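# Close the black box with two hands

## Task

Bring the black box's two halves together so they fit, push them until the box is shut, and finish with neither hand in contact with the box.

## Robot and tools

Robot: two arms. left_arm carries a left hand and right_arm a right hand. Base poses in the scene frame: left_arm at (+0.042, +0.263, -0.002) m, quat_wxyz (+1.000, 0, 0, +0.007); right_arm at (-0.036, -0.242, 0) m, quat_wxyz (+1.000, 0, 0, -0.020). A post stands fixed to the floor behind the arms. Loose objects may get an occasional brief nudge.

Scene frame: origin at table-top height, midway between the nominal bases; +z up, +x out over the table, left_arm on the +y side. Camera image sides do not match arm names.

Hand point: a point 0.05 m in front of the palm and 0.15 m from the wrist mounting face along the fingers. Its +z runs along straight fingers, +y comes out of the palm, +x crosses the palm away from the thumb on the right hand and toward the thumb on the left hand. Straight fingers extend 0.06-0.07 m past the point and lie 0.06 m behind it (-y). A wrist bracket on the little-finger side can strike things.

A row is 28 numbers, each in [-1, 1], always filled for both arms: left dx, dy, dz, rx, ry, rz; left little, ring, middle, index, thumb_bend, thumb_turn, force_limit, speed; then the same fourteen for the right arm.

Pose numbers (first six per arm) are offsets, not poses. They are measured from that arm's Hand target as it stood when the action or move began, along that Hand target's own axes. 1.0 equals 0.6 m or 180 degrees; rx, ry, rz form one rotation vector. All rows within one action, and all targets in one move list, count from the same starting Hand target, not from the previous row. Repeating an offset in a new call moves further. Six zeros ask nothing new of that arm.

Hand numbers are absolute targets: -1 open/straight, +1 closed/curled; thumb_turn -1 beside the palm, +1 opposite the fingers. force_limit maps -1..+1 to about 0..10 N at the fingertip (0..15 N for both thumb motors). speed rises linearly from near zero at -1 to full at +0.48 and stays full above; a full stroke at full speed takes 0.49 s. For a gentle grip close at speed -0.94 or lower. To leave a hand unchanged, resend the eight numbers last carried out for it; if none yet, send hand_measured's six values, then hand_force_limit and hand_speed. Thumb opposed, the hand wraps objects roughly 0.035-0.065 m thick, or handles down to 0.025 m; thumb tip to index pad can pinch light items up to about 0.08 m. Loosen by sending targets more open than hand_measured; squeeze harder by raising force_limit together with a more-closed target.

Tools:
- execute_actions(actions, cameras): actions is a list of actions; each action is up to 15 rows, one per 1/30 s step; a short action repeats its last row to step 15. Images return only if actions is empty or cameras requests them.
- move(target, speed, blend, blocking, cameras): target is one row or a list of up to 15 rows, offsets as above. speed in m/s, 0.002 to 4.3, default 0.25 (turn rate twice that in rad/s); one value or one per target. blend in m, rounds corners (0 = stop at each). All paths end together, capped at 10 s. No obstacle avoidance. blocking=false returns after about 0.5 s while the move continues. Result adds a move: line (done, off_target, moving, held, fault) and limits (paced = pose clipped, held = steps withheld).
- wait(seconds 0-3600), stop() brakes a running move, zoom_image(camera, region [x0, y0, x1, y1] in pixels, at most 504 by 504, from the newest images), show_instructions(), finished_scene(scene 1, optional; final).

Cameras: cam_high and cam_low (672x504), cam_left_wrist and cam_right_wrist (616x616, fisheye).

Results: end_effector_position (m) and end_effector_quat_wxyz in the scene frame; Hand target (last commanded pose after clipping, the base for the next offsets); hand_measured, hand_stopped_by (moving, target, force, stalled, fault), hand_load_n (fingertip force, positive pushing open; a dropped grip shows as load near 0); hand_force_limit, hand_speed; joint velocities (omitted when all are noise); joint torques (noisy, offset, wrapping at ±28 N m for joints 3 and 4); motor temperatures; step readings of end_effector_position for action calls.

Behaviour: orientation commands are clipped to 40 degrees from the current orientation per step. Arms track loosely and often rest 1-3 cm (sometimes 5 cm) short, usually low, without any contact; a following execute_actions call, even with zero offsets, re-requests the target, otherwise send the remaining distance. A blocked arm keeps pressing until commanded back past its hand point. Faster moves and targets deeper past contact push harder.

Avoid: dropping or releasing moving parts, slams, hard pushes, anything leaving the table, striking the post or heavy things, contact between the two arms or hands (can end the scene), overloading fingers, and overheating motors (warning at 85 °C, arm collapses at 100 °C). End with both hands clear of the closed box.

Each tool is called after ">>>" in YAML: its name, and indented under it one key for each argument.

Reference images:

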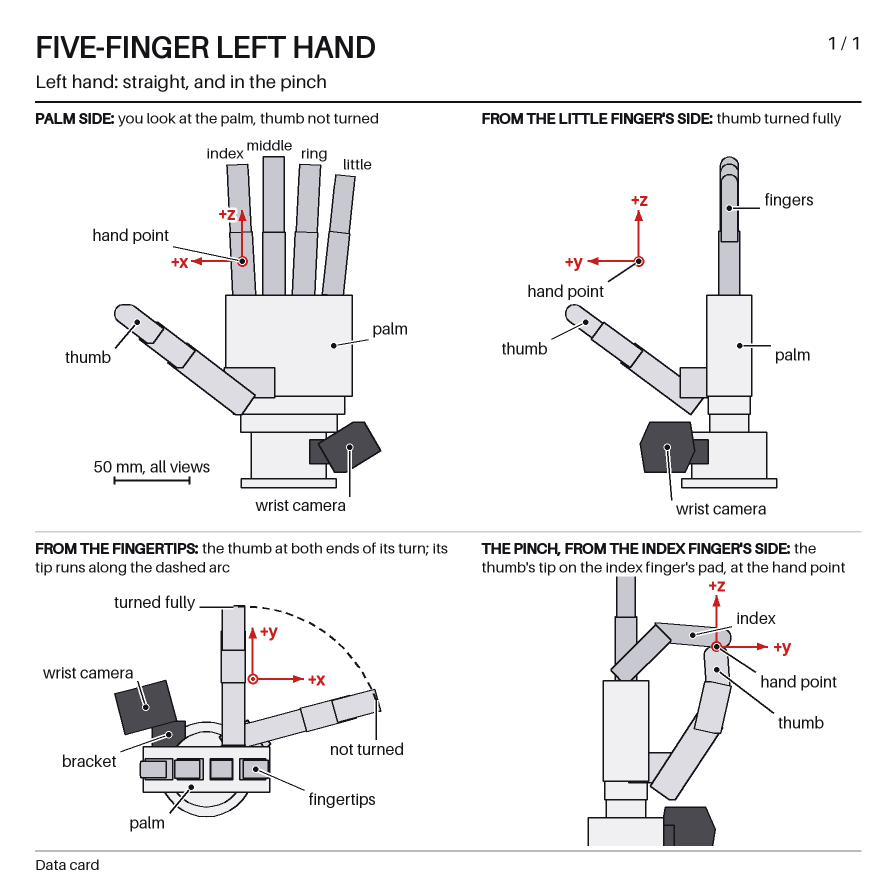

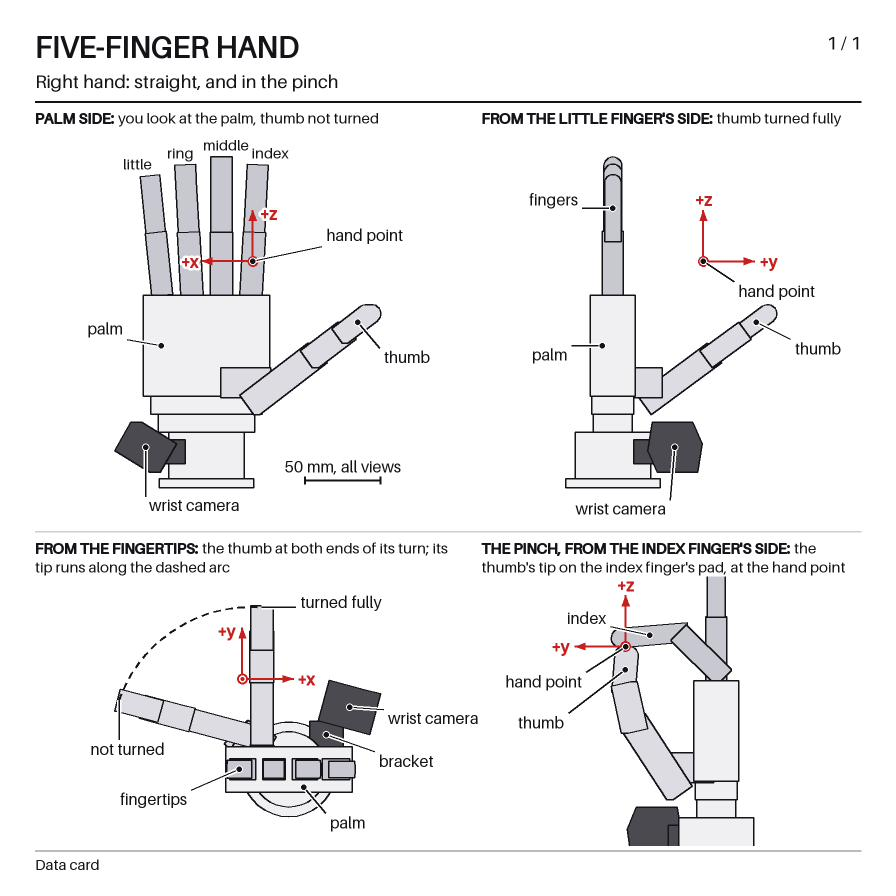

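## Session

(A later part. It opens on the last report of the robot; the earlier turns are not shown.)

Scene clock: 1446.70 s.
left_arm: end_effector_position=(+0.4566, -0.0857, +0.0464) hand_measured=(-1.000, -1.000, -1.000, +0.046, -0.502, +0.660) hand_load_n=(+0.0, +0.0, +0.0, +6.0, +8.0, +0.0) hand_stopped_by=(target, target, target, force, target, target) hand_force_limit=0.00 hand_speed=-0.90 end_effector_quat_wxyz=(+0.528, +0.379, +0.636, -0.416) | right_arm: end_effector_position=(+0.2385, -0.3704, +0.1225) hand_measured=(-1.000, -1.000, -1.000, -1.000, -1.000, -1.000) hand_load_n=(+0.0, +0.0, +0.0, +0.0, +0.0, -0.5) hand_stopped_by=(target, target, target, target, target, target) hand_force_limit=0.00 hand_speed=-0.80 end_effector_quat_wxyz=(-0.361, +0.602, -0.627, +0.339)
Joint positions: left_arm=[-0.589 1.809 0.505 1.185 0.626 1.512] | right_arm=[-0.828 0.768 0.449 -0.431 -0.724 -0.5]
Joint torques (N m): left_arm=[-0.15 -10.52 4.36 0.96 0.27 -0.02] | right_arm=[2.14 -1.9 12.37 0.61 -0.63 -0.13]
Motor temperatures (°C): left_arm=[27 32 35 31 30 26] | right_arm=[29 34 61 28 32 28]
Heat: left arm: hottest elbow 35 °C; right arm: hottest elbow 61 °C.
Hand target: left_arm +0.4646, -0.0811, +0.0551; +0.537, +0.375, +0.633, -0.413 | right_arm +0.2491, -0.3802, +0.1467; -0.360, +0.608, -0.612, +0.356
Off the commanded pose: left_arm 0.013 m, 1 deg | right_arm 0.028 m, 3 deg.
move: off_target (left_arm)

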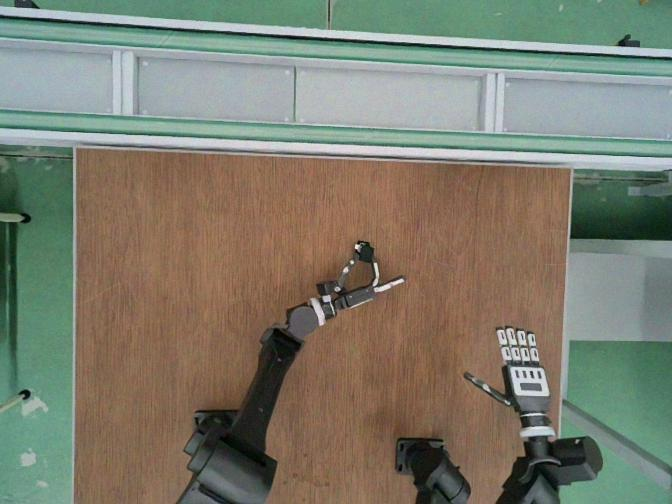

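>>> move:
  target: [-0.0111,0.0258,-0.0052,0,0,0,-1,-1,-1,0.5,-0.5,0.66,0.0,-0.9, 0,0,0,0,0,0,-1,-1,-1,-1,-1,-1,0,-0.8]
  speed: 0.04
  cameras: ["cam_high","cam_low"]

>>> zoom_image:
  camera: "cam_high"
  region: [350, 236, 376, 262]

>>> zoom_image:
  camera: "cam_low"
  region: [200, 225, 240, 265]

Scene clock: 1458.30 s.
left_arm: end_effector_position=(+0.4634, -0.0723, +0.0435) hand_measured=(-1.000, -1.000, -1.000, +0.046, -0.502, +0.660) hand_load_n=(+0.0, +0.0, +0.0, +6.0, +8.0, -0.5) hand_stopped_by=(target, target, target, force, target, target) hand_force_limit=0.00 hand_speed=-0.90 end_effector_quat_wxyz=(+0.520, +0.376, +0.644, -0.417) | right_arm: end_effector_position=(+0.2385, -0.3704, +0.1225) hand_measured=(-1.000, -1.000, -1.000, -1.000, -1.000, -1.000) hand_load_n=(+0.0, +0.0, +0.0, +0.0, +0.0, +0.0) hand_stopped_by=(target, target, target, target, target, target) hand_force_limit=0.00 hand_speed=-0.80 end_effector_quat_wxyz=(-0.361, +0.602, -0.627, +0.339)
Joint positions: left_arm=[-0.547 1.797 0.505 1.149 0.667 1.512] | right_arm=[-0.828 0.768 0.449 -0.431 -0.724 -0.5]
Joint torques (N m): left_arm=[-0.15 -10.29 5.91 0.75 0.29 0.04] | right_arm=[2.14 -1.67 12.37 0.59 -0.61 -0.14]
Motor temperatures (°C): left_arm=[27 33 35 31 30 26] | right_arm=[29 34 61 28 32 28]
Heat: left arm: hottest elbow 35 °C; right arm: hottest elbow 61 °C.
Hand target: left_arm +0.4785, -0.0727, +0.0602; +0.537, +0.375, +0.633, -0.413 | right_arm +0.2491, -0.3802, +0.1467; -0.360, +0.608, -0.612, +0.356
Off the commanded pose: left_arm 0.023 m, 2 deg | right_arm 0.028 m, 3 deg.
move: off_target (left_arm)

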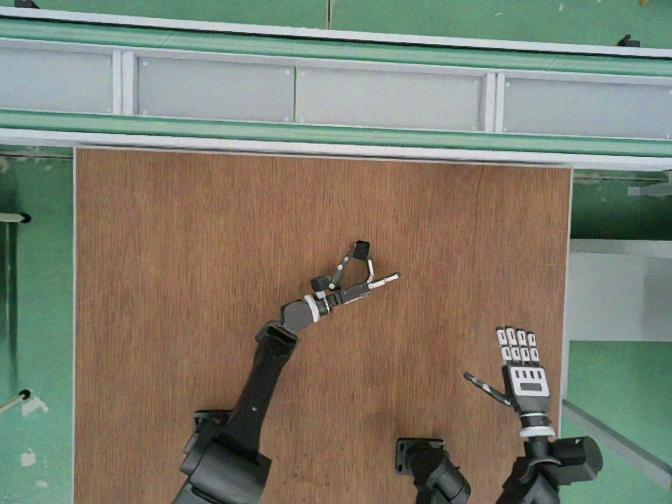

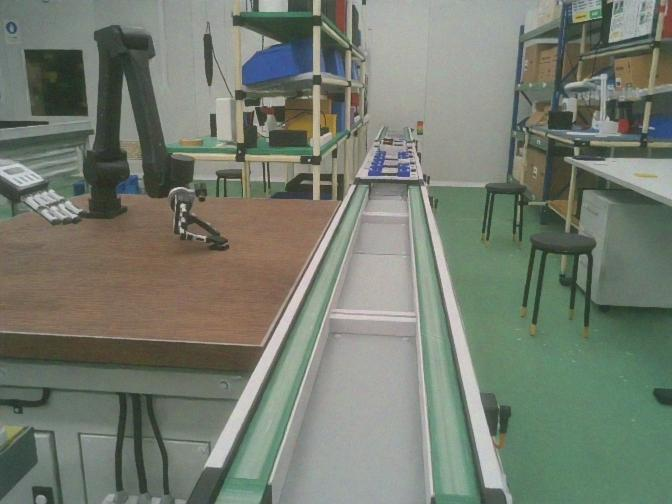

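Scaled by 19.385 from the camera's image (finer frame: 960x720).

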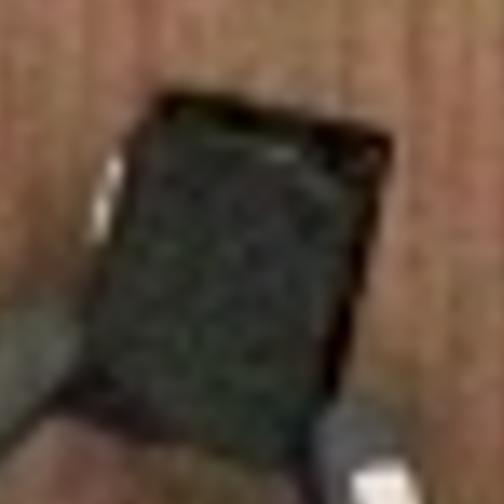

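Scaled by 12.600 from the camera's image (finer frame: 960x720).

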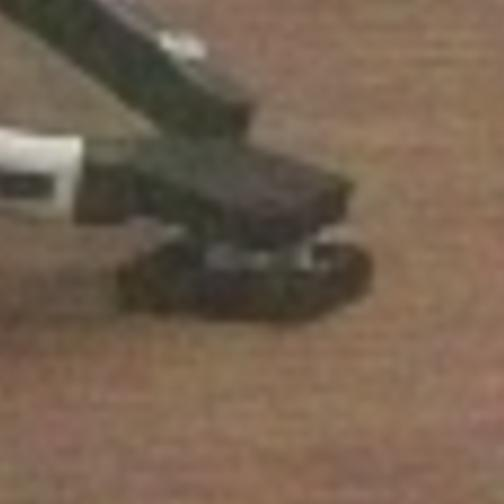

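>>> move:
  target: [-0.033,-0.004,-0.0028,0,0,0,-1,-1,-1,0.5,-0.5,0.66,0.0,-0.9, 0,0,0,0,0,0,-1,-1,-1,-1,-1,-1,0,-0.8]
  speed: 0.05
  cameras: ["cam_high","cam_low"]

>>> zoom_image:
  camera: "cam_high"
  region: [350, 236, 376, 262]

>>> zoom_image:
  camera: "cam_low"
  region: [200, 225, 240, 265]

Scene clock: 1464.50 s.
left_arm: end_effector_position=(+0.4638, -0.0727, +0.0653) hand_measured=(-1.000, -1.000, -1.000, +0.046, -0.502, +0.660) hand_load_n=(+0.0, +0.0, +0.0, +6.0, +7.5, -0.5) hand_stopped_by=(target, target, target, force, target, target) hand_force_limit=0.00 hand_speed=-0.90 end_effector_quat_wxyz=(+0.521, +0.376, +0.643, -0.417) | right_arm: end_effector_position=(+0.2385, -0.3704, +0.1225) hand_measured=(-1.000, -1.000, -1.000, -1.000, -1.000, -1.000) hand_load_n=(+0.0, +0.0, +0.0, +0.0, +0.0, +0.0) hand_stopped_by=(target, target, target, target, target, target) hand_force_limit=0.00 hand_speed=-0.80 end_effector_quat_wxyz=(-0.361, +0.602, -0.627, +0.339)
Joint positions: left_arm=[-0.547 1.717 0.505 1.073 0.667 1.512] | right_arm=[-0.828 0.768 0.449 -0.431 -0.724 -0.5]
Joint torques (N m): left_arm=[0.15 -9.41 6.89 0.95 0.32 -0.02] | right_arm=[2.2 -1.9 12.37 0.64 -0.63 -0.15]
Motor temperatures (°C): left_arm=[27 33 35 31 30 26] | right_arm=[29 34 61 28 32 28]
Heat: left arm: hottest elbow 35 °C; right arm: hottest elbow 61 °C.
Hand target: left_arm +0.4785, -0.0727, +0.0801; +0.536, +0.376, +0.633, -0.413 | right_arm +0.2491, -0.3802, +0.1467; -0.360, +0.608, -0.612, +0.356
Off the commanded pose: left_arm 0.021 m, 2 deg | right_arm 0.028 m, 3 deg.
move: off_target (left_arm)

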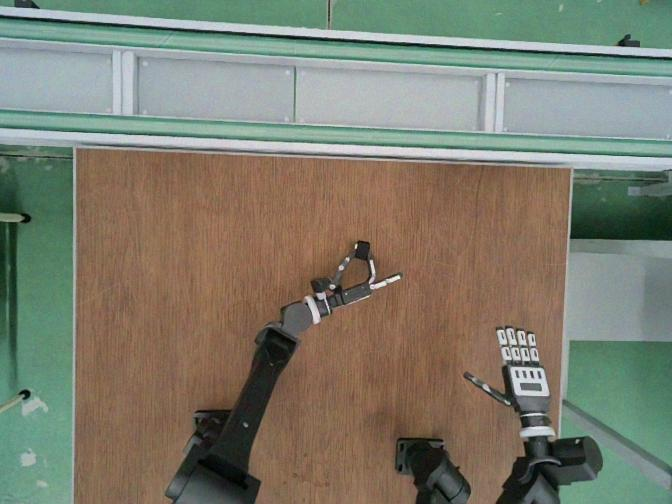

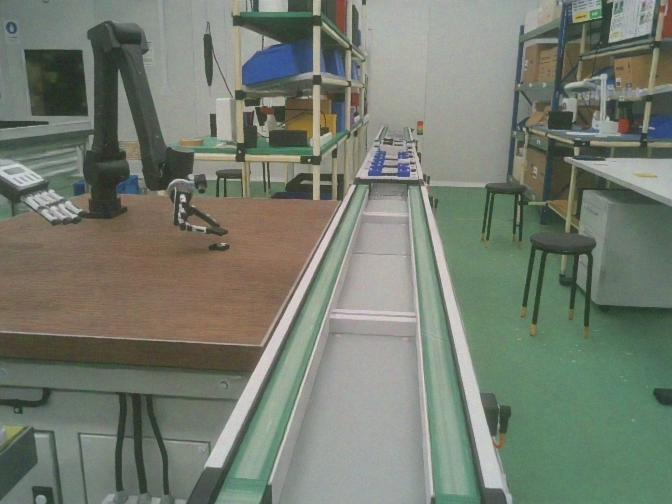

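Scaled by 19.385 from the camera's image (finer frame: 960x720).

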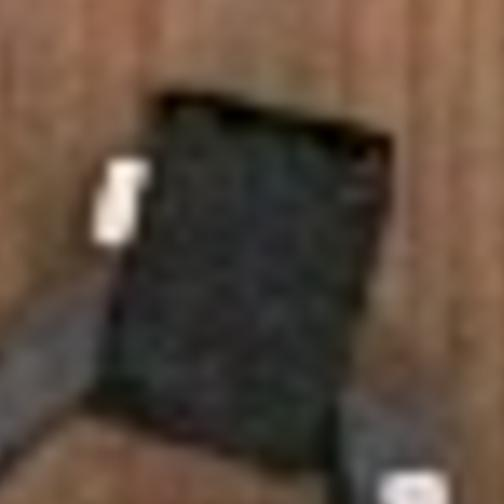

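Scaled by 12.600 from the camera's image (finer frame: 960x720).

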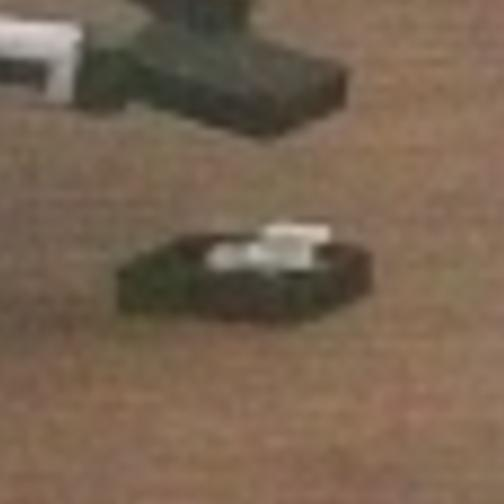

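>>> move:
  target: [-0.0012,0.0044,0.0081,-0.0083,-0.001,-0.0007,-1,-1,-1,0.5,-0.5,0.66,0.0,-0.9, 0,0,0,0,0,0,-1,-1,-1,-1,-1,-1,0,-0.8]
  speed: 0.05
  cameras: ["cam_high","cam_low"]

>>> zoom_image:
  camera: "cam_high"
  region: [350, 236, 376, 262]

>>> zoom_image:
  camera: "cam_low"
  region: [200, 225, 240, 265]

Scene clock: 1480.80 s.
left_arm: end_effector_position=(+0.4696, -0.0679, +0.0649) hand_measured=(-1.000, -1.000, -1.000, +0.046, -0.502, +0.660) hand_load_n=(+0.0, +0.0, +0.0, +6.0, +8.0, -0.5) hand_stopped_by=(target, target, target, force, target, target) hand_force_limit=0.00 hand_speed=-0.90 end_effector_quat_wxyz=(+0.529, +0.366, +0.650, -0.406) | right_arm: end_effector_position=(+0.2385, -0.3704, +0.1225) hand_measured=(-1.000, -1.000, -1.000, -1.000, -1.000, -1.000) hand_load_n=(+0.0, +0.0, +0.0, +0.0, +0.0, +0.0) hand_stopped_by=(target, target, target, target, target, target) hand_force_limit=0.00 hand_speed=-0.80 end_effector_quat_wxyz=(-0.361, +0.602, -0.627, +0.339)
Joint positions: left_arm=[-0.547 1.717 0.505 1.073 0.63 1.512] | right_arm=[-0.828 0.768 0.449 -0.431 -0.724 -0.5]
Joint torques (N m): left_arm=[-0.73 -9.41 7.66 0.92 0.06 -0.02] | right_arm=[2.26 -1.79 12.33 0.64 -0.63 -0.15]
Motor temperatures (°C): left_arm=[27 33 35 31 30 26] | right_arm=[29 34 61 28 32 28]
Heat: left arm: hottest elbow 35 °C; right arm: hottest elbow 61 °C.
Hand target: left_arm +0.4829, -0.0762, +0.0801; +0.542, +0.367, +0.638, -0.406 | right_arm +0.2491, -0.3802, +0.1467; -0.360, +0.608, -0.612, +0.356
Off the commanded pose: left_arm 0.022 m, 2 deg | right_arm 0.028 m, 3 deg.
move: off_target (left_arm)

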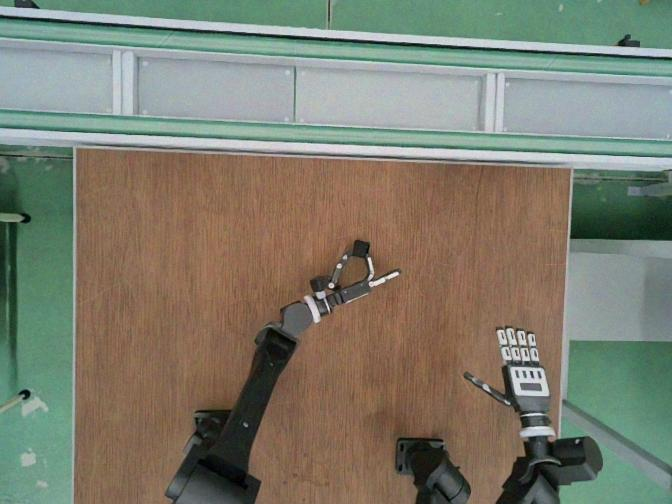

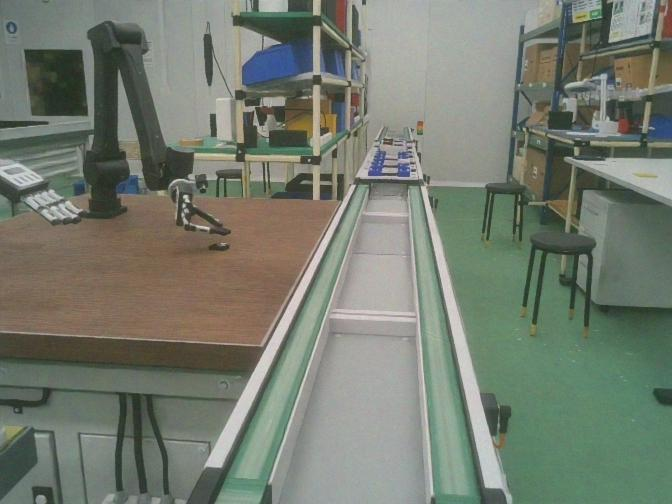

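Scaled by 19.385 from the camera's image (finer frame: 960x720).

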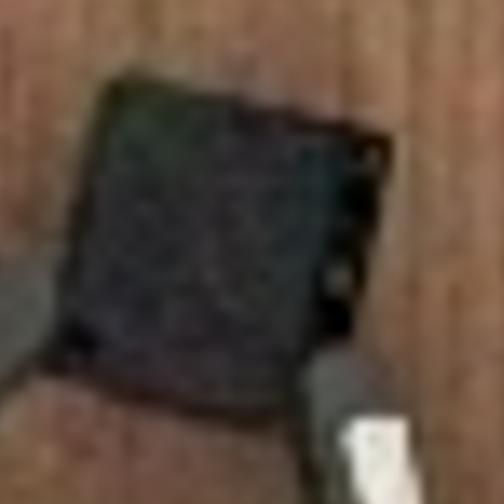

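Scaled by 12.600 from the camera's image (finer frame: 960x720).

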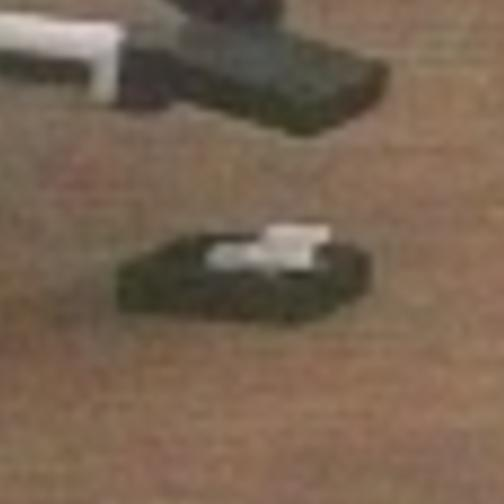

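>>> move:
  target: [0.0012,-0.0131,0.0052,0,0,0,-1,-1,-1,0.5,-0.5,0.66,0.0,-0.9, 0,0,0,0,0,0,-1,-1,-1,-1,-1,-1,0,-0.8]
  speed: 0.05
  cameras: []

Scene clock: 1491.57 s.
left_arm: end_effector_position=(+0.4704, -0.0684, +0.0647) hand_measured=(-1.000, -1.000, -1.000, +0.046, -0.502, +0.660) hand_load_n=(+0.0, +0.0, +0.0, +6.0, +8.0, -0.5) hand_stopped_by=(target, target, target, force, target, target) hand_force_limit=0.00 hand_speed=-0.90 end_effector_quat_wxyz=(+0.532, +0.362, +0.652, -0.401) | right_arm: end_effector_position=(+0.2385, -0.3704, +0.1225) hand_measured=(-1.000, -1.000, -1.000, -1.000, -1.000, -1.000) hand_load_n=(+0.0, +0.0, +0.0, +0.0, +0.0, +0.0) hand_stopped_by=(target, target, target, target, target, target) hand_force_limit=0.00 hand_speed=-0.80 end_effector_quat_wxyz=(-0.361, +0.602, -0.627, +0.339)
Joint positions: left_arm=[-0.555 1.717 0.505 1.073 0.608 1.512] | right_arm=[-0.828 0.768 0.449 -0.431 -0.724 -0.5]
Joint torques (N m): left_arm=[-2.37 -9.35 7.12 1.07 0.06 -0.03] | right_arm=[1.96 -1.67 12.44 0.54 -0.61 -0.13]
Motor temperatures (°C): left_arm=[27 32 36 31 30 26] | right_arm=[29 34 61 28 32 28]
Heat: left arm: hottest elbow 36 °C; right arm: hottest elbow 61 °C.
Hand target: left_arm +0.4768, -0.0822, +0.0801; +0.542, +0.367, +0.638, -0.406 | right_arm +0.2491, -0.3802, +0.1467; -0.360, +0.608, -0.612, +0.356
Off the commanded pose: left_arm 0.022 m, 2 deg | right_arm 0.028 m, 3 deg.
move: off_target (left_arm)

>>> move:
  target: [0.0009,-0.0105,0.0060,0,0,0,-1,-1,-1,0.5,-0.5,0.66,0.0,-0.9, 0,0,0,0,0,0,-1,-1,-1,-1,-1,-1,0,-0.8]
  speed: 0.05
  cameras: []

Scene clock: 1495.73 s.
left_arm: end_effector_position=(+0.4661, -0.0752, +0.0646) hand_measured=(-1.000, -1.000, -1.000, +0.046, -0.502, +0.660) hand_load_n=(+0.0, +0.0, +0.0, +6.0, +8.0, +0.0) hand_stopped_by=(target, target, target, force, target, target) hand_force_limit=0.00 hand_speed=-0.90 end_effector_quat_wxyz=(+0.531, +0.364, +0.652, -0.400) | right_arm: end_effector_position=(+0.2385, -0.3704, +0.1225) hand_measured=(-1.000, -1.000, -1.000, -1.000, -1.000, -1.000) hand_load_n=(+0.0, +0.0, +0.0, +0.0, +0.0, +0.0) hand_stopped_by=(target, target, target, target, target, target) hand_force_limit=0.00 hand_speed=-0.80 end_effector_quat_wxyz=(-0.361, +0.602, -0.627, +0.339)
Joint positions: left_arm=[-0.577 1.717 0.505 1.073 0.588 1.512] | right_arm=[-0.828 0.768 0.449 -0.431 -0.724 -0.5]
Joint torques (N m): left_arm=[-2.2 -9 7.23 1.14 0.06 -0.06] | right_arm=[2.02 -1.73 12.4 0.65 -0.61 -0.15]
Motor temperatures (°C): left_arm=[27 32 36 31 30 26] | right_arm=[29 34 61 28 32 28]
Heat: left arm: hottest elbow 36 °C; right arm: hottest elbow 61 °C.
Hand target: left_arm +0.4725, -0.0879, +0.0800; +0.542, +0.367, +0.638, -0.405 | right_arm +0.2491, -0.3802, +0.1467; -0.360, +0.608, -0.612, +0.356
Off the commanded pose: left_arm 0.021 m, 2 deg | right_arm 0.028 m, 3 deg.
move: off_target (left_arm)

>>> execute_actions:
  actions: []

>>> zoom_image:
  camera: "cam_high"
  region: [350, 236, 376, 262]

>>> zoom_image:
  camera: "cam_low"
  region: [200, 225, 240, 265]

Scene clock: 1499.60 s.
left_arm: end_effector_position=(+0.4661, -0.0752, +0.0646) hand_measured=(-1.000, -1.000, -1.000, +0.046, -0.502, +0.660) hand_load_n=(+0.0, +0.0, +0.0, +6.0, +8.0, +0.0) hand_stopped_by=(target, target, target, force, target, target) hand_force_limit=0.00 hand_speed=-0.90 end_effector_quat_wxyz=(+0.531, +0.364, +0.652, -0.400) | right_arm: end_effector_position=(+0.2385, -0.3704, +0.1225) hand_measured=(-1.000, -1.000, -1.000, -1.000, -1.000, -1.000) hand_load_n=(+0.0, +0.0, +0.0, +0.0, +0.0, -0.5) hand_stopped_by=(target, target, target, target, target, target) hand_force_limit=0.00 hand_speed=-0.80 end_effector_quat_wxyz=(-0.361, +0.602, -0.627, +0.339)
Joint positions: left_arm=[-0.577 1.717 0.505 1.073 0.588 1.512] | right_arm=[-0.828 0.768 0.449 -0.431 -0.724 -0.5]
Joint velocities: within noise
Joint torques (N m): left_arm=[-1.9 -9.23 6.94 1.1 0.12 -0.1] | right_arm=[1.85 -1.79 12.36 0.62 -0.62 -0.16]
Motor temperatures (°C): left_arm=[27 32 36 31 30 26] | right_arm=[29 34 61 28 32 28]
Heat: left arm: hottest elbow 36 °C; right arm: hottest elbow 61 °C.
Hand target: left_arm +0.4725, -0.0879, +0.0800; +0.542, +0.367, +0.638, -0.405 | right_arm +0.2491, -0.3802, +0.1467; -0.360, +0.608, -0.612, +0.356
Off the commanded pose: left_arm 0.021 m, 2 deg | right_arm 0.028 m, 3 deg.

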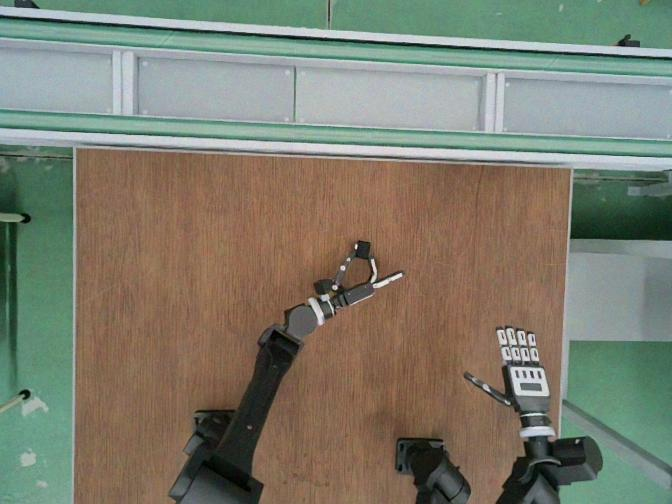

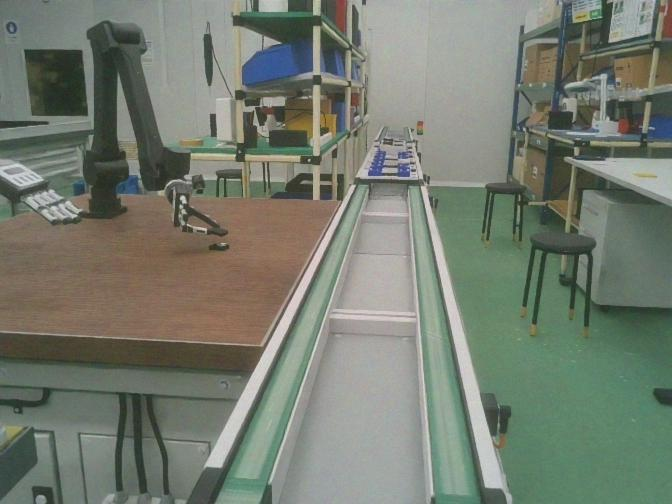

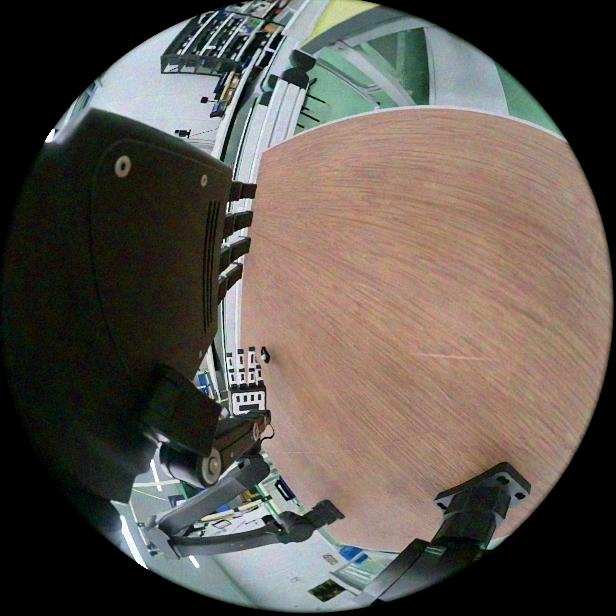

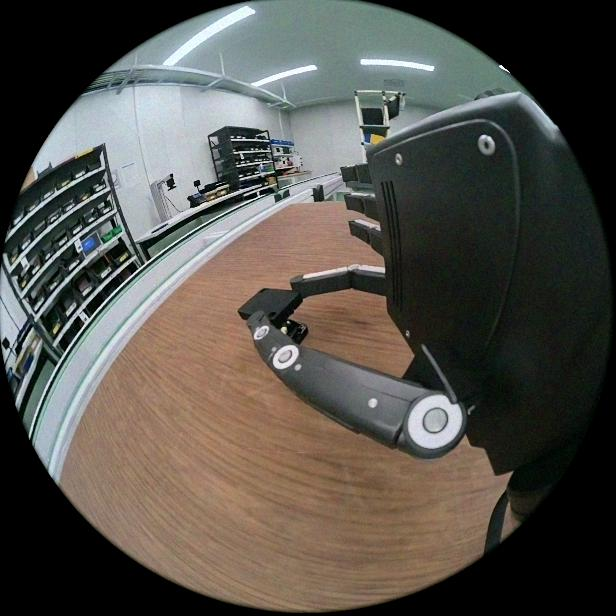

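Scaled by 19.385 from the camera's image (finer frame: 960x720).

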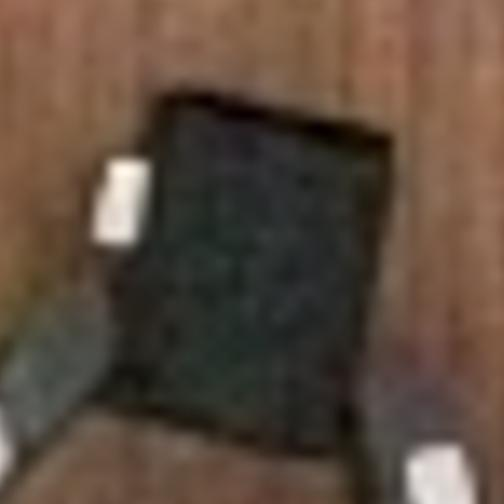

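Scaled by 12.600 from the camera's image (finer frame: 960x720).

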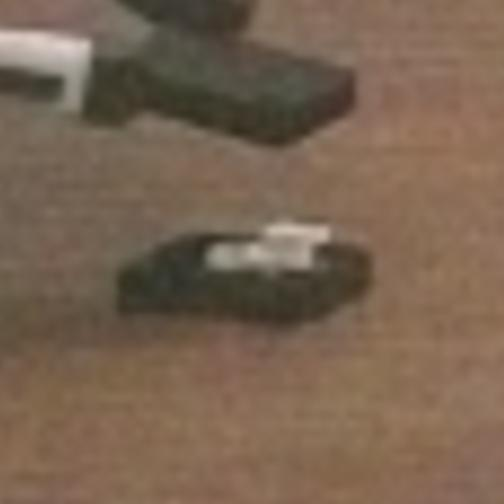

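>>> move:
  target: [0.0239,0.0064,0.0075,0,0,0,-1,-1,-1,0.5,-0.5,0.66,0.0,-0.9, 0,0,0,0,0,0,-1,-1,-1,-1,-1,-1,0,-0.8]
  speed: 0.05
  cameras: ["cam_high","cam_low"]

>>> zoom_image:
  camera: "cam_high"
  region: [350, 236, 376, 262]

>>> zoom_image:
  camera: "cam_low"
  region: [200, 225, 240, 265]

Scene clock: 1510.93 s.
left_arm: end_effector_position=(+0.4676, -0.0760, +0.0506) hand_measured=(-1.000, -1.000, -1.000, +0.046, -0.502, +0.660) hand_load_n=(+0.0, +0.0, +0.0, +6.0, +8.0, -0.5) hand_stopped_by=(target, target, target, force, target, target) hand_force_limit=0.00 hand_speed=-0.90 end_effector_quat_wxyz=(+0.528, +0.364, +0.655, -0.400) | right_arm: end_effector_position=(+0.2385, -0.3704, +0.1225) hand_measured=(-1.000, -1.000, -1.000, -1.000, -1.000, -1.000) hand_load_n=(+0.0, +0.0, +0.0, +0.0, +0.0, +0.0) hand_stopped_by=(target, target, target, target, target, target) hand_force_limit=0.00 hand_speed=-0.80 end_effector_quat_wxyz=(-0.361, +0.602, -0.627, +0.339)
Joint positions: left_arm=[-0.577 1.767 0.511 1.109 0.588 1.512] | right_arm=[-0.828 0.768 0.449 -0.431 -0.724 -0.5]
Joint torques (N m): left_arm=[-2.08 -8.82 6.91 1.61 0.11 -0.02] | right_arm=[2.02 -1.73 12.38 0.59 -0.61 -0.15]
Motor temperatures (°C): left_arm=[27 32 36 31 30 26] | right_arm=[29 34 61 28 32 28]
Heat: left arm: hottest elbow 36 °C; right arm: hottest elbow 61 °C.
Hand target: left_arm +0.4757, -0.0901, +0.0650; +0.542, +0.367, +0.638, -0.406 | right_arm +0.2491, -0.3802, +0.1467; -0.360, +0.608, -0.612, +0.356
Off the commanded pose: left_arm 0.022 m, 3 deg | right_arm 0.028 m, 3 deg.
move: off_target (left_arm)

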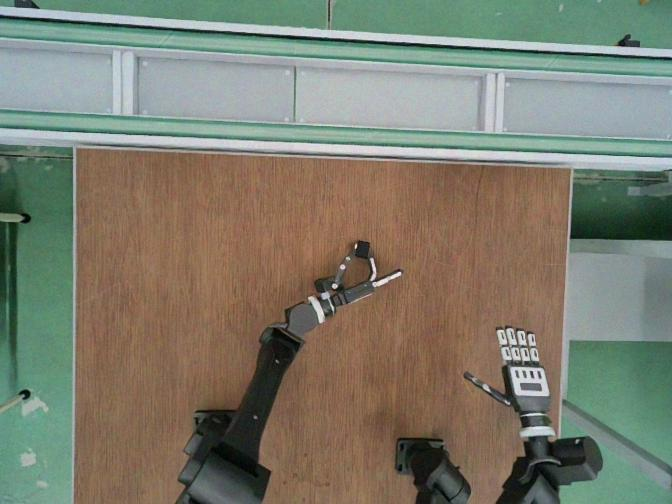

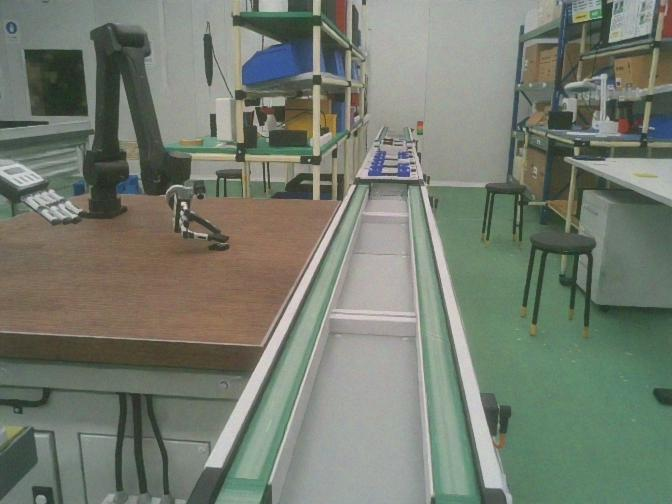

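Scaled by 19.385 from the camera's image (finer frame: 960x720).

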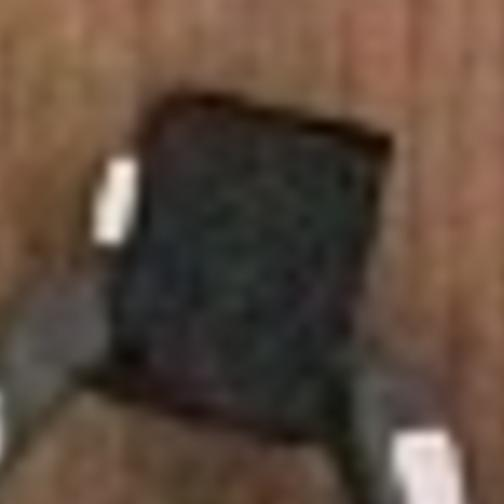

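Scaled by 12.600 from the camera's image (finer frame: 960x720).

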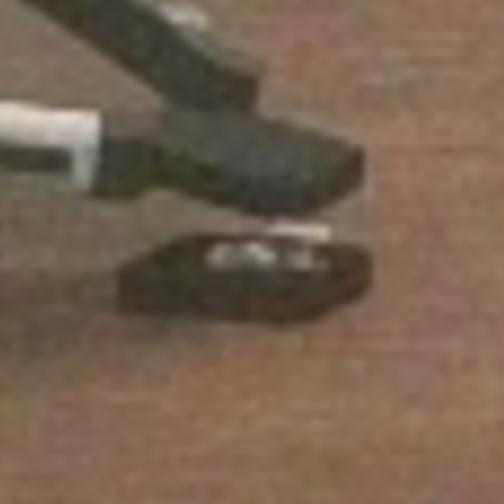

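>>> move:
  target: [0.0060,0.0038,0.0040,0,0,0,-1,-1,-1,0.5,-0.5,0.66,0.0,-0.9, 0,0,0,0,0,0,-1,-1,-1,-1,-1,-1,0,-0.8]
  speed: 0.05
  cameras: ["cam_high","cam_low"]

>>> zoom_image:
  camera: "cam_high"
  region: [350, 236, 376, 262]

>>> zoom_image:
  camera: "cam_low"
  region: [200, 225, 240, 265]

Scene clock: 1524.50 s.
left_arm: end_effector_position=(+0.4709, -0.0781, +0.0496) hand_measured=(-1.000, -1.000, -1.000, +0.046, -0.502, +0.660) hand_load_n=(+0.0, +0.0, +0.0, +6.0, +7.5, +0.0) hand_stopped_by=(target, target, target, force, target, target) hand_force_limit=0.00 hand_speed=-0.90 end_effector_quat_wxyz=(+0.531, +0.364, +0.653, -0.400) | right_arm: end_effector_position=(+0.2385, -0.3704, +0.1225) hand_measured=(-1.000, -1.000, -1.000, -1.000, -1.000, -1.000) hand_load_n=(+0.0, +0.0, +0.0, +0.0, +0.0, +0.0) hand_stopped_by=(target, target, target, target, target, target) hand_force_limit=0.00 hand_speed=-0.80 end_effector_quat_wxyz=(-0.361, +0.602, -0.627, +0.339)
Joint positions: left_arm=[-0.577 1.781 0.521 1.119 0.588 1.512] | right_arm=[-0.828 0.768 0.449 -0.431 -0.724 -0.5]
Joint torques (N m): left_arm=[-2.37 -8.59 6.74 1.68 0.14 -0.09] | right_arm=[2.2 -1.85 12.42 0.62 -0.61 -0.16]
Motor temperatures (°C): left_arm=[27 33 36 31 30 26] | right_arm=[29 34 62 28 32 28]
Heat: left arm: hottest elbow 36 °C; right arm: hottest elbow 62 °C.
Hand target: left_arm +0.4781, -0.0912, +0.0609; +0.542, +0.367, +0.638, -0.406 | right_arm +0.2491, -0.3802, +0.1467; -0.360, +0.608, -0.612, +0.356
Off the commanded pose: left_arm 0.019 m, 2 deg | right_arm 0.028 m, 3 deg.
move: off_target (left_arm)

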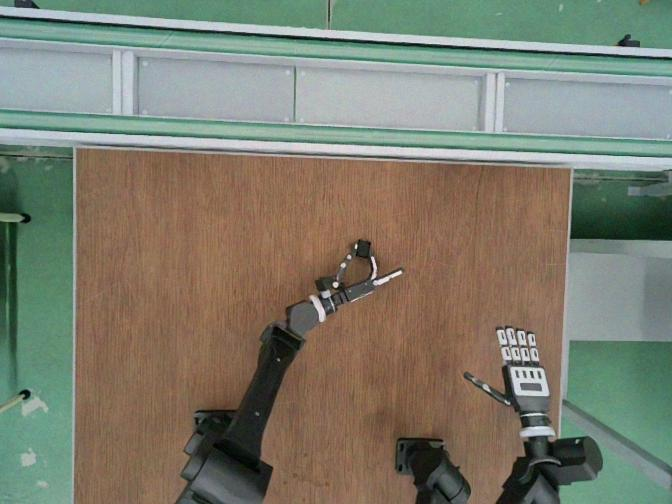

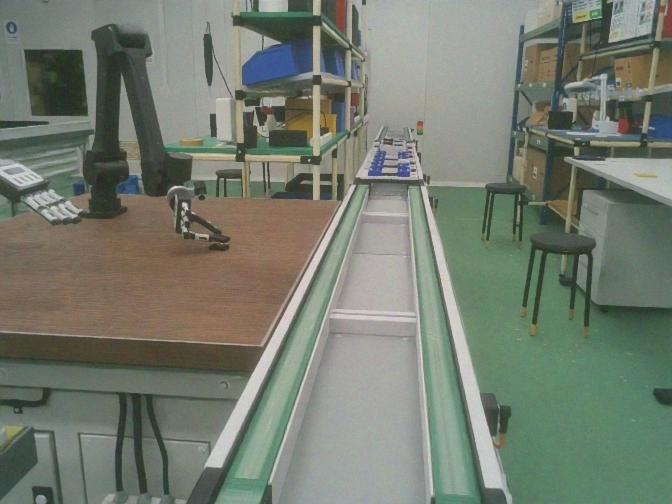

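Scaled by 19.385 from the camera's image (finer frame: 960x720).

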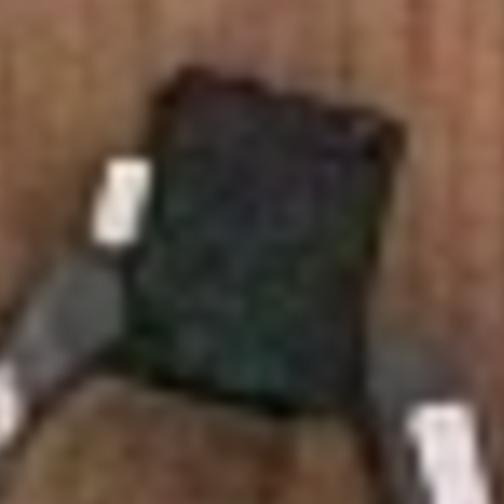

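Scaled by 12.600 from the camera's image (finer frame: 960x720).

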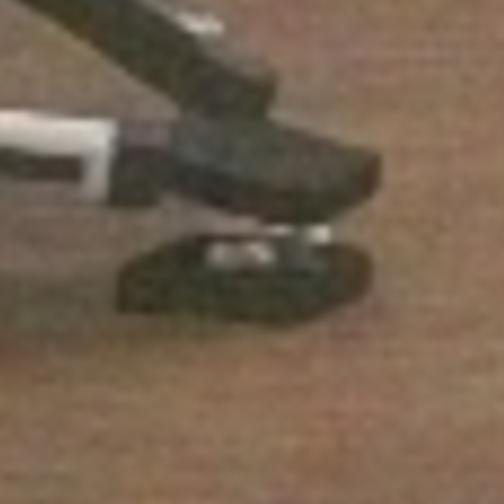

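>>> move:
  target: [0.0109,-0.0042,-0.0033,0,0,0,-1,-1,-1,0.5,-0.5,0.66,0.0,-0.9, 0,0,0,0,0,0,-1,-1,-1,-1,-1,-1,0,-0.8]
  speed: 0.05
  cameras: ["cam_high","cam_low"]

>>> zoom_image:
  camera: "cam_high"
  region: [350, 236, 376, 262]

>>> zoom_image:
  camera: "cam_low"
  region: [200, 225, 240, 265]

Scene clock: 1536.17 s.
left_arm: end_effector_position=(+0.4715, -0.0782, +0.0468) hand_measured=(-1.000, -1.000, -1.000, +0.046, -0.502, +0.660) hand_load_n=(+0.0, +0.0, +0.0, +6.0, +7.5, -0.5) hand_stopped_by=(target, target, target, force, target, target) hand_force_limit=0.00 hand_speed=-0.90 end_effector_quat_wxyz=(+0.534, +0.364, +0.650, -0.400) | right_arm: end_effector_position=(+0.2385, -0.3704, +0.1225) hand_measured=(-1.000, -1.000, -1.000, -1.000, -1.000, -1.000) hand_load_n=(+0.0, +0.0, +0.0, +0.0, +0.0, +0.0) hand_stopped_by=(target, target, target, target, target, target) hand_force_limit=0.00 hand_speed=-0.80 end_effector_quat_wxyz=(-0.361, +0.602, -0.627, +0.339)
Joint positions: left_arm=[-0.577 1.8 0.521 1.148 0.585 1.512] | right_arm=[-0.828 0.768 0.449 -0.431 -0.724 -0.5]
Joint torques (N m): left_arm=[-2.73 -9.11 6.02 1.63 0.09 -0.08] | right_arm=[2.02 -1.79 12.3 0.61 -0.63 -0.15]
Motor temperatures (°C): left_arm=[27 33 37 31 30 26] | right_arm=[29 34 62 28 32 28]
Heat: left arm: hottest elbow 37 °C; right arm: hottest elbow 62 °C.
Hand target: left_arm +0.4742, -0.0902, +0.0549; +0.542, +0.367, +0.638, -0.406 | right_arm +0.2491, -0.3802, +0.1467; -0.360, +0.608, -0.612, +0.356
Off the commanded pose: left_arm 0.015 m, 2 deg | right_arm 0.028 m, 3 deg.
move: off_target (left_arm)

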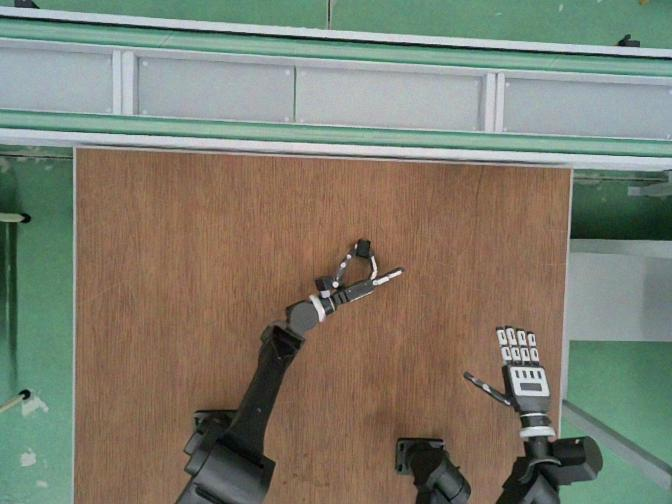

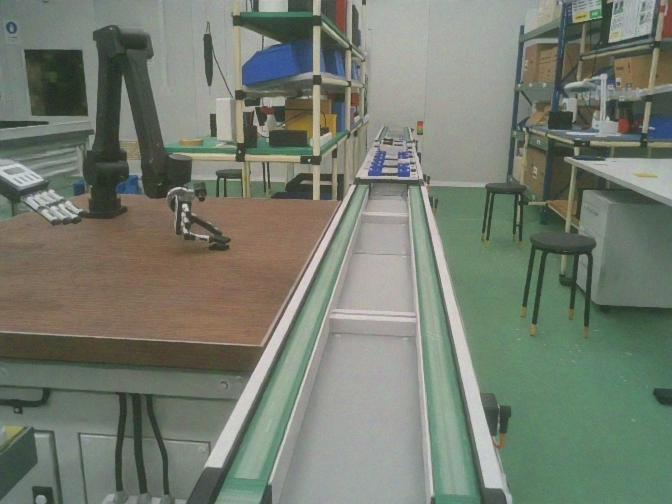

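Scaled by 19.385 from the camera's image (finer frame: 960x720).

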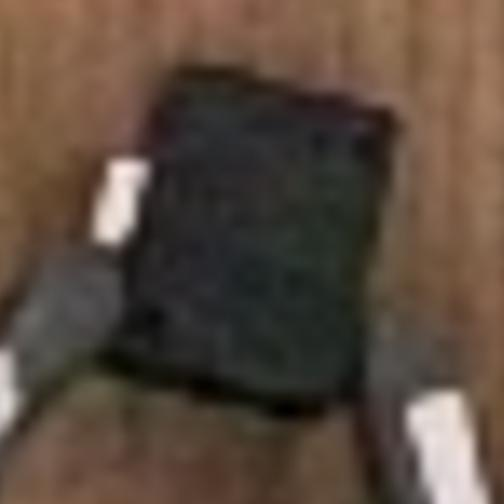

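Scaled by 12.600 from the camera's image (finer frame: 960x720).

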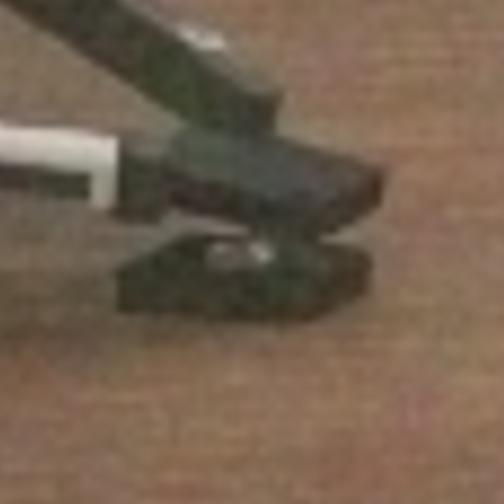

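>>> move:
  target: [0.0020,-0.0115,-0.0068,0,0,0,-1,-1,-1,0.5,-0.5,0.66,0.0,-0.9, 0,0,0,0,0,0,-1,-1,-1,-1,-1,-1,0,-0.8]
  speed: 0.05
  cameras: ["cam_high","cam_low"]

>>> zoom_image:
  camera: "cam_high"
  region: [350, 236, 376, 262]

>>> zoom_image:
  camera: "cam_low"
  region: [200, 225, 240, 265]

Scene clock: 1541.77 s.
left_arm: end_effector_position=(+0.4703, -0.0816, +0.0501) hand_measured=(-1.000, -1.000, -1.000, +0.046, -0.502, +0.660) hand_load_n=(+0.0, +0.0, +0.0, +6.0, +8.0, -0.5) hand_stopped_by=(target, target, target, force, target, target) hand_force_limit=0.00 hand_speed=-0.90 end_effector_quat_wxyz=(+0.539, +0.364, +0.646, -0.400) | right_arm: end_effector_position=(+0.2385, -0.3704, +0.1225) hand_measured=(-1.000, -1.000, -1.000, -1.000, -1.000, -1.000) hand_load_n=(+0.0, +0.0, +0.0, +0.0, +0.0, +0.0) hand_stopped_by=(target, target, target, target, target, target) hand_force_limit=0.00 hand_speed=-0.80 end_effector_quat_wxyz=(-0.361, +0.602, -0.627, +0.339)
Joint positions: left_arm=[-0.587 1.8 0.521 1.16 0.575 1.512] | right_arm=[-0.828 0.768 0.449 -0.431 -0.724 -0.5]
Joint torques (N m): left_arm=[-2.26 -8.88 4.38 1.77 0.05 -0.07] | right_arm=[2.02 -1.9 12.41 0.59 -0.63 -0.14]
Motor temperatures (°C): left_arm=[27 33 37 31 30 26] | right_arm=[29 34 62 28 32 28]
Heat: left arm: hottest elbow 37 °C; right arm: hottest elbow 62 °C.
Hand target: left_arm +0.4662, -0.0892, +0.0549; +0.542, +0.367, +0.638, -0.405 | right_arm +0.2491, -0.3802, +0.1467; -0.360, +0.608, -0.612, +0.356
Off the commanded pose: left_arm 0.010 m, 1 deg | right_arm 0.028 m, 3 deg.
move: done

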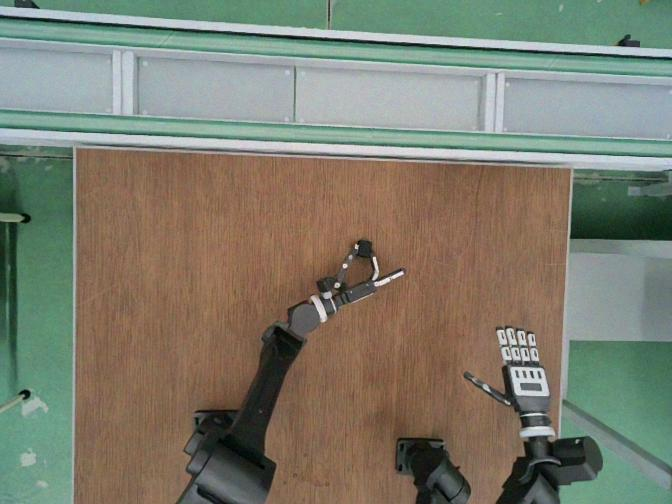

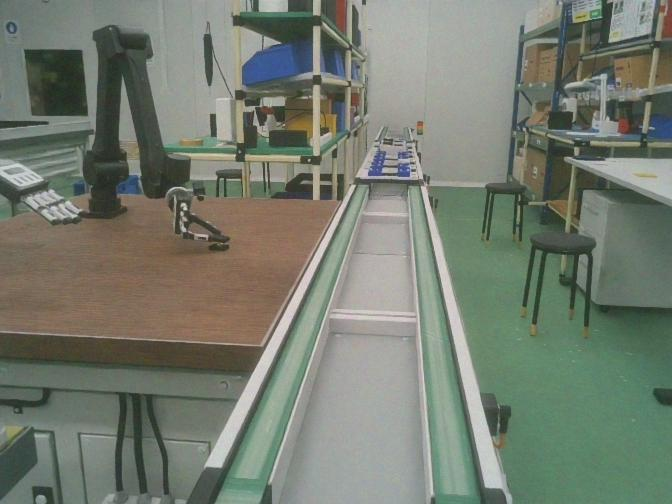

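Scaled by 19.385 from the camera's image (finer frame: 960x720).

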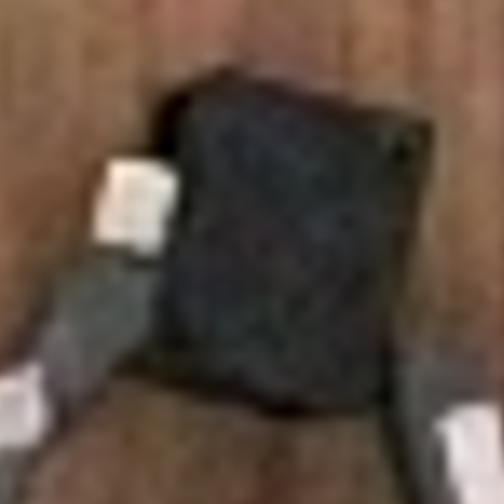

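Scaled by 12.600 from the camera's image (finer frame: 960x720).

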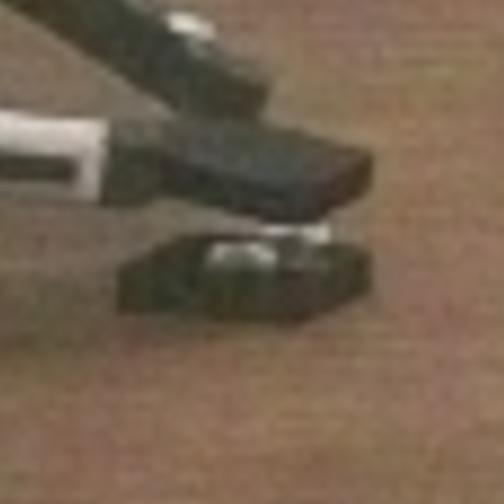

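>>> move:
  target: [0.0010,0.0050,-0.0196,0,0,0,-1,-1,-1,0.5,-0.5,0.66,0.0,-0.9, 0,0,0,0,0,0,-1,-1,-1,-1,-1,-1,0,-0.8]
  speed: 0.05
  cameras: []

Scene clock: 1549.30 s.
left_arm: end_effector_position=(+0.4620, -0.0808, +0.0469) hand_measured=(-1.000, -1.000, -1.000, +0.046, -0.502, +0.660) hand_load_n=(+0.0, +0.0, +0.0, +6.0, +7.5, +0.0) hand_stopped_by=(target, target, target, force, target, target) hand_force_limit=0.00 hand_speed=-0.90 end_effector_quat_wxyz=(+0.533, +0.370, +0.644, -0.406) | right_arm: end_effector_position=(+0.2385, -0.3704, +0.1225) hand_measured=(-1.000, -1.000, -1.000, -1.000, -1.000, -1.000) hand_load_n=(+0.0, +0.0, +0.0, +0.0, +0.0, +0.0) hand_stopped_by=(target, target, target, target, target, target) hand_force_limit=0.00 hand_speed=-0.80 end_effector_quat_wxyz=(-0.361, +0.602, -0.627, +0.339)
Joint positions: left_arm=[-0.587 1.8 0.505 1.17 0.595 1.512] | right_arm=[-0.828 0.768 0.449 -0.431 -0.724 -0.5]
Joint torques (N m): left_arm=[-0.44 -9.93 3.63 1.73 0.29 -0.08] | right_arm=[2.08 -1.79 12.42 0.59 -0.61 -0.15]
Motor temperatures (°C): left_arm=[27 33 36 31 30 26] | right_arm=[29 34 62 28 32 28]
Heat: left arm: hottest elbow 36 °C; right arm: hottest elbow 62 °C.
Hand target: left_arm +0.4641, -0.0772, +0.0549; +0.542, +0.367, +0.638, -0.405 | right_arm +0.2491, -0.3802, +0.1467; -0.360, +0.608, -0.612, +0.356
Off the commanded pose: left_arm 0.009 m, 1 deg | right_arm 0.028 m, 3 deg.
move: done


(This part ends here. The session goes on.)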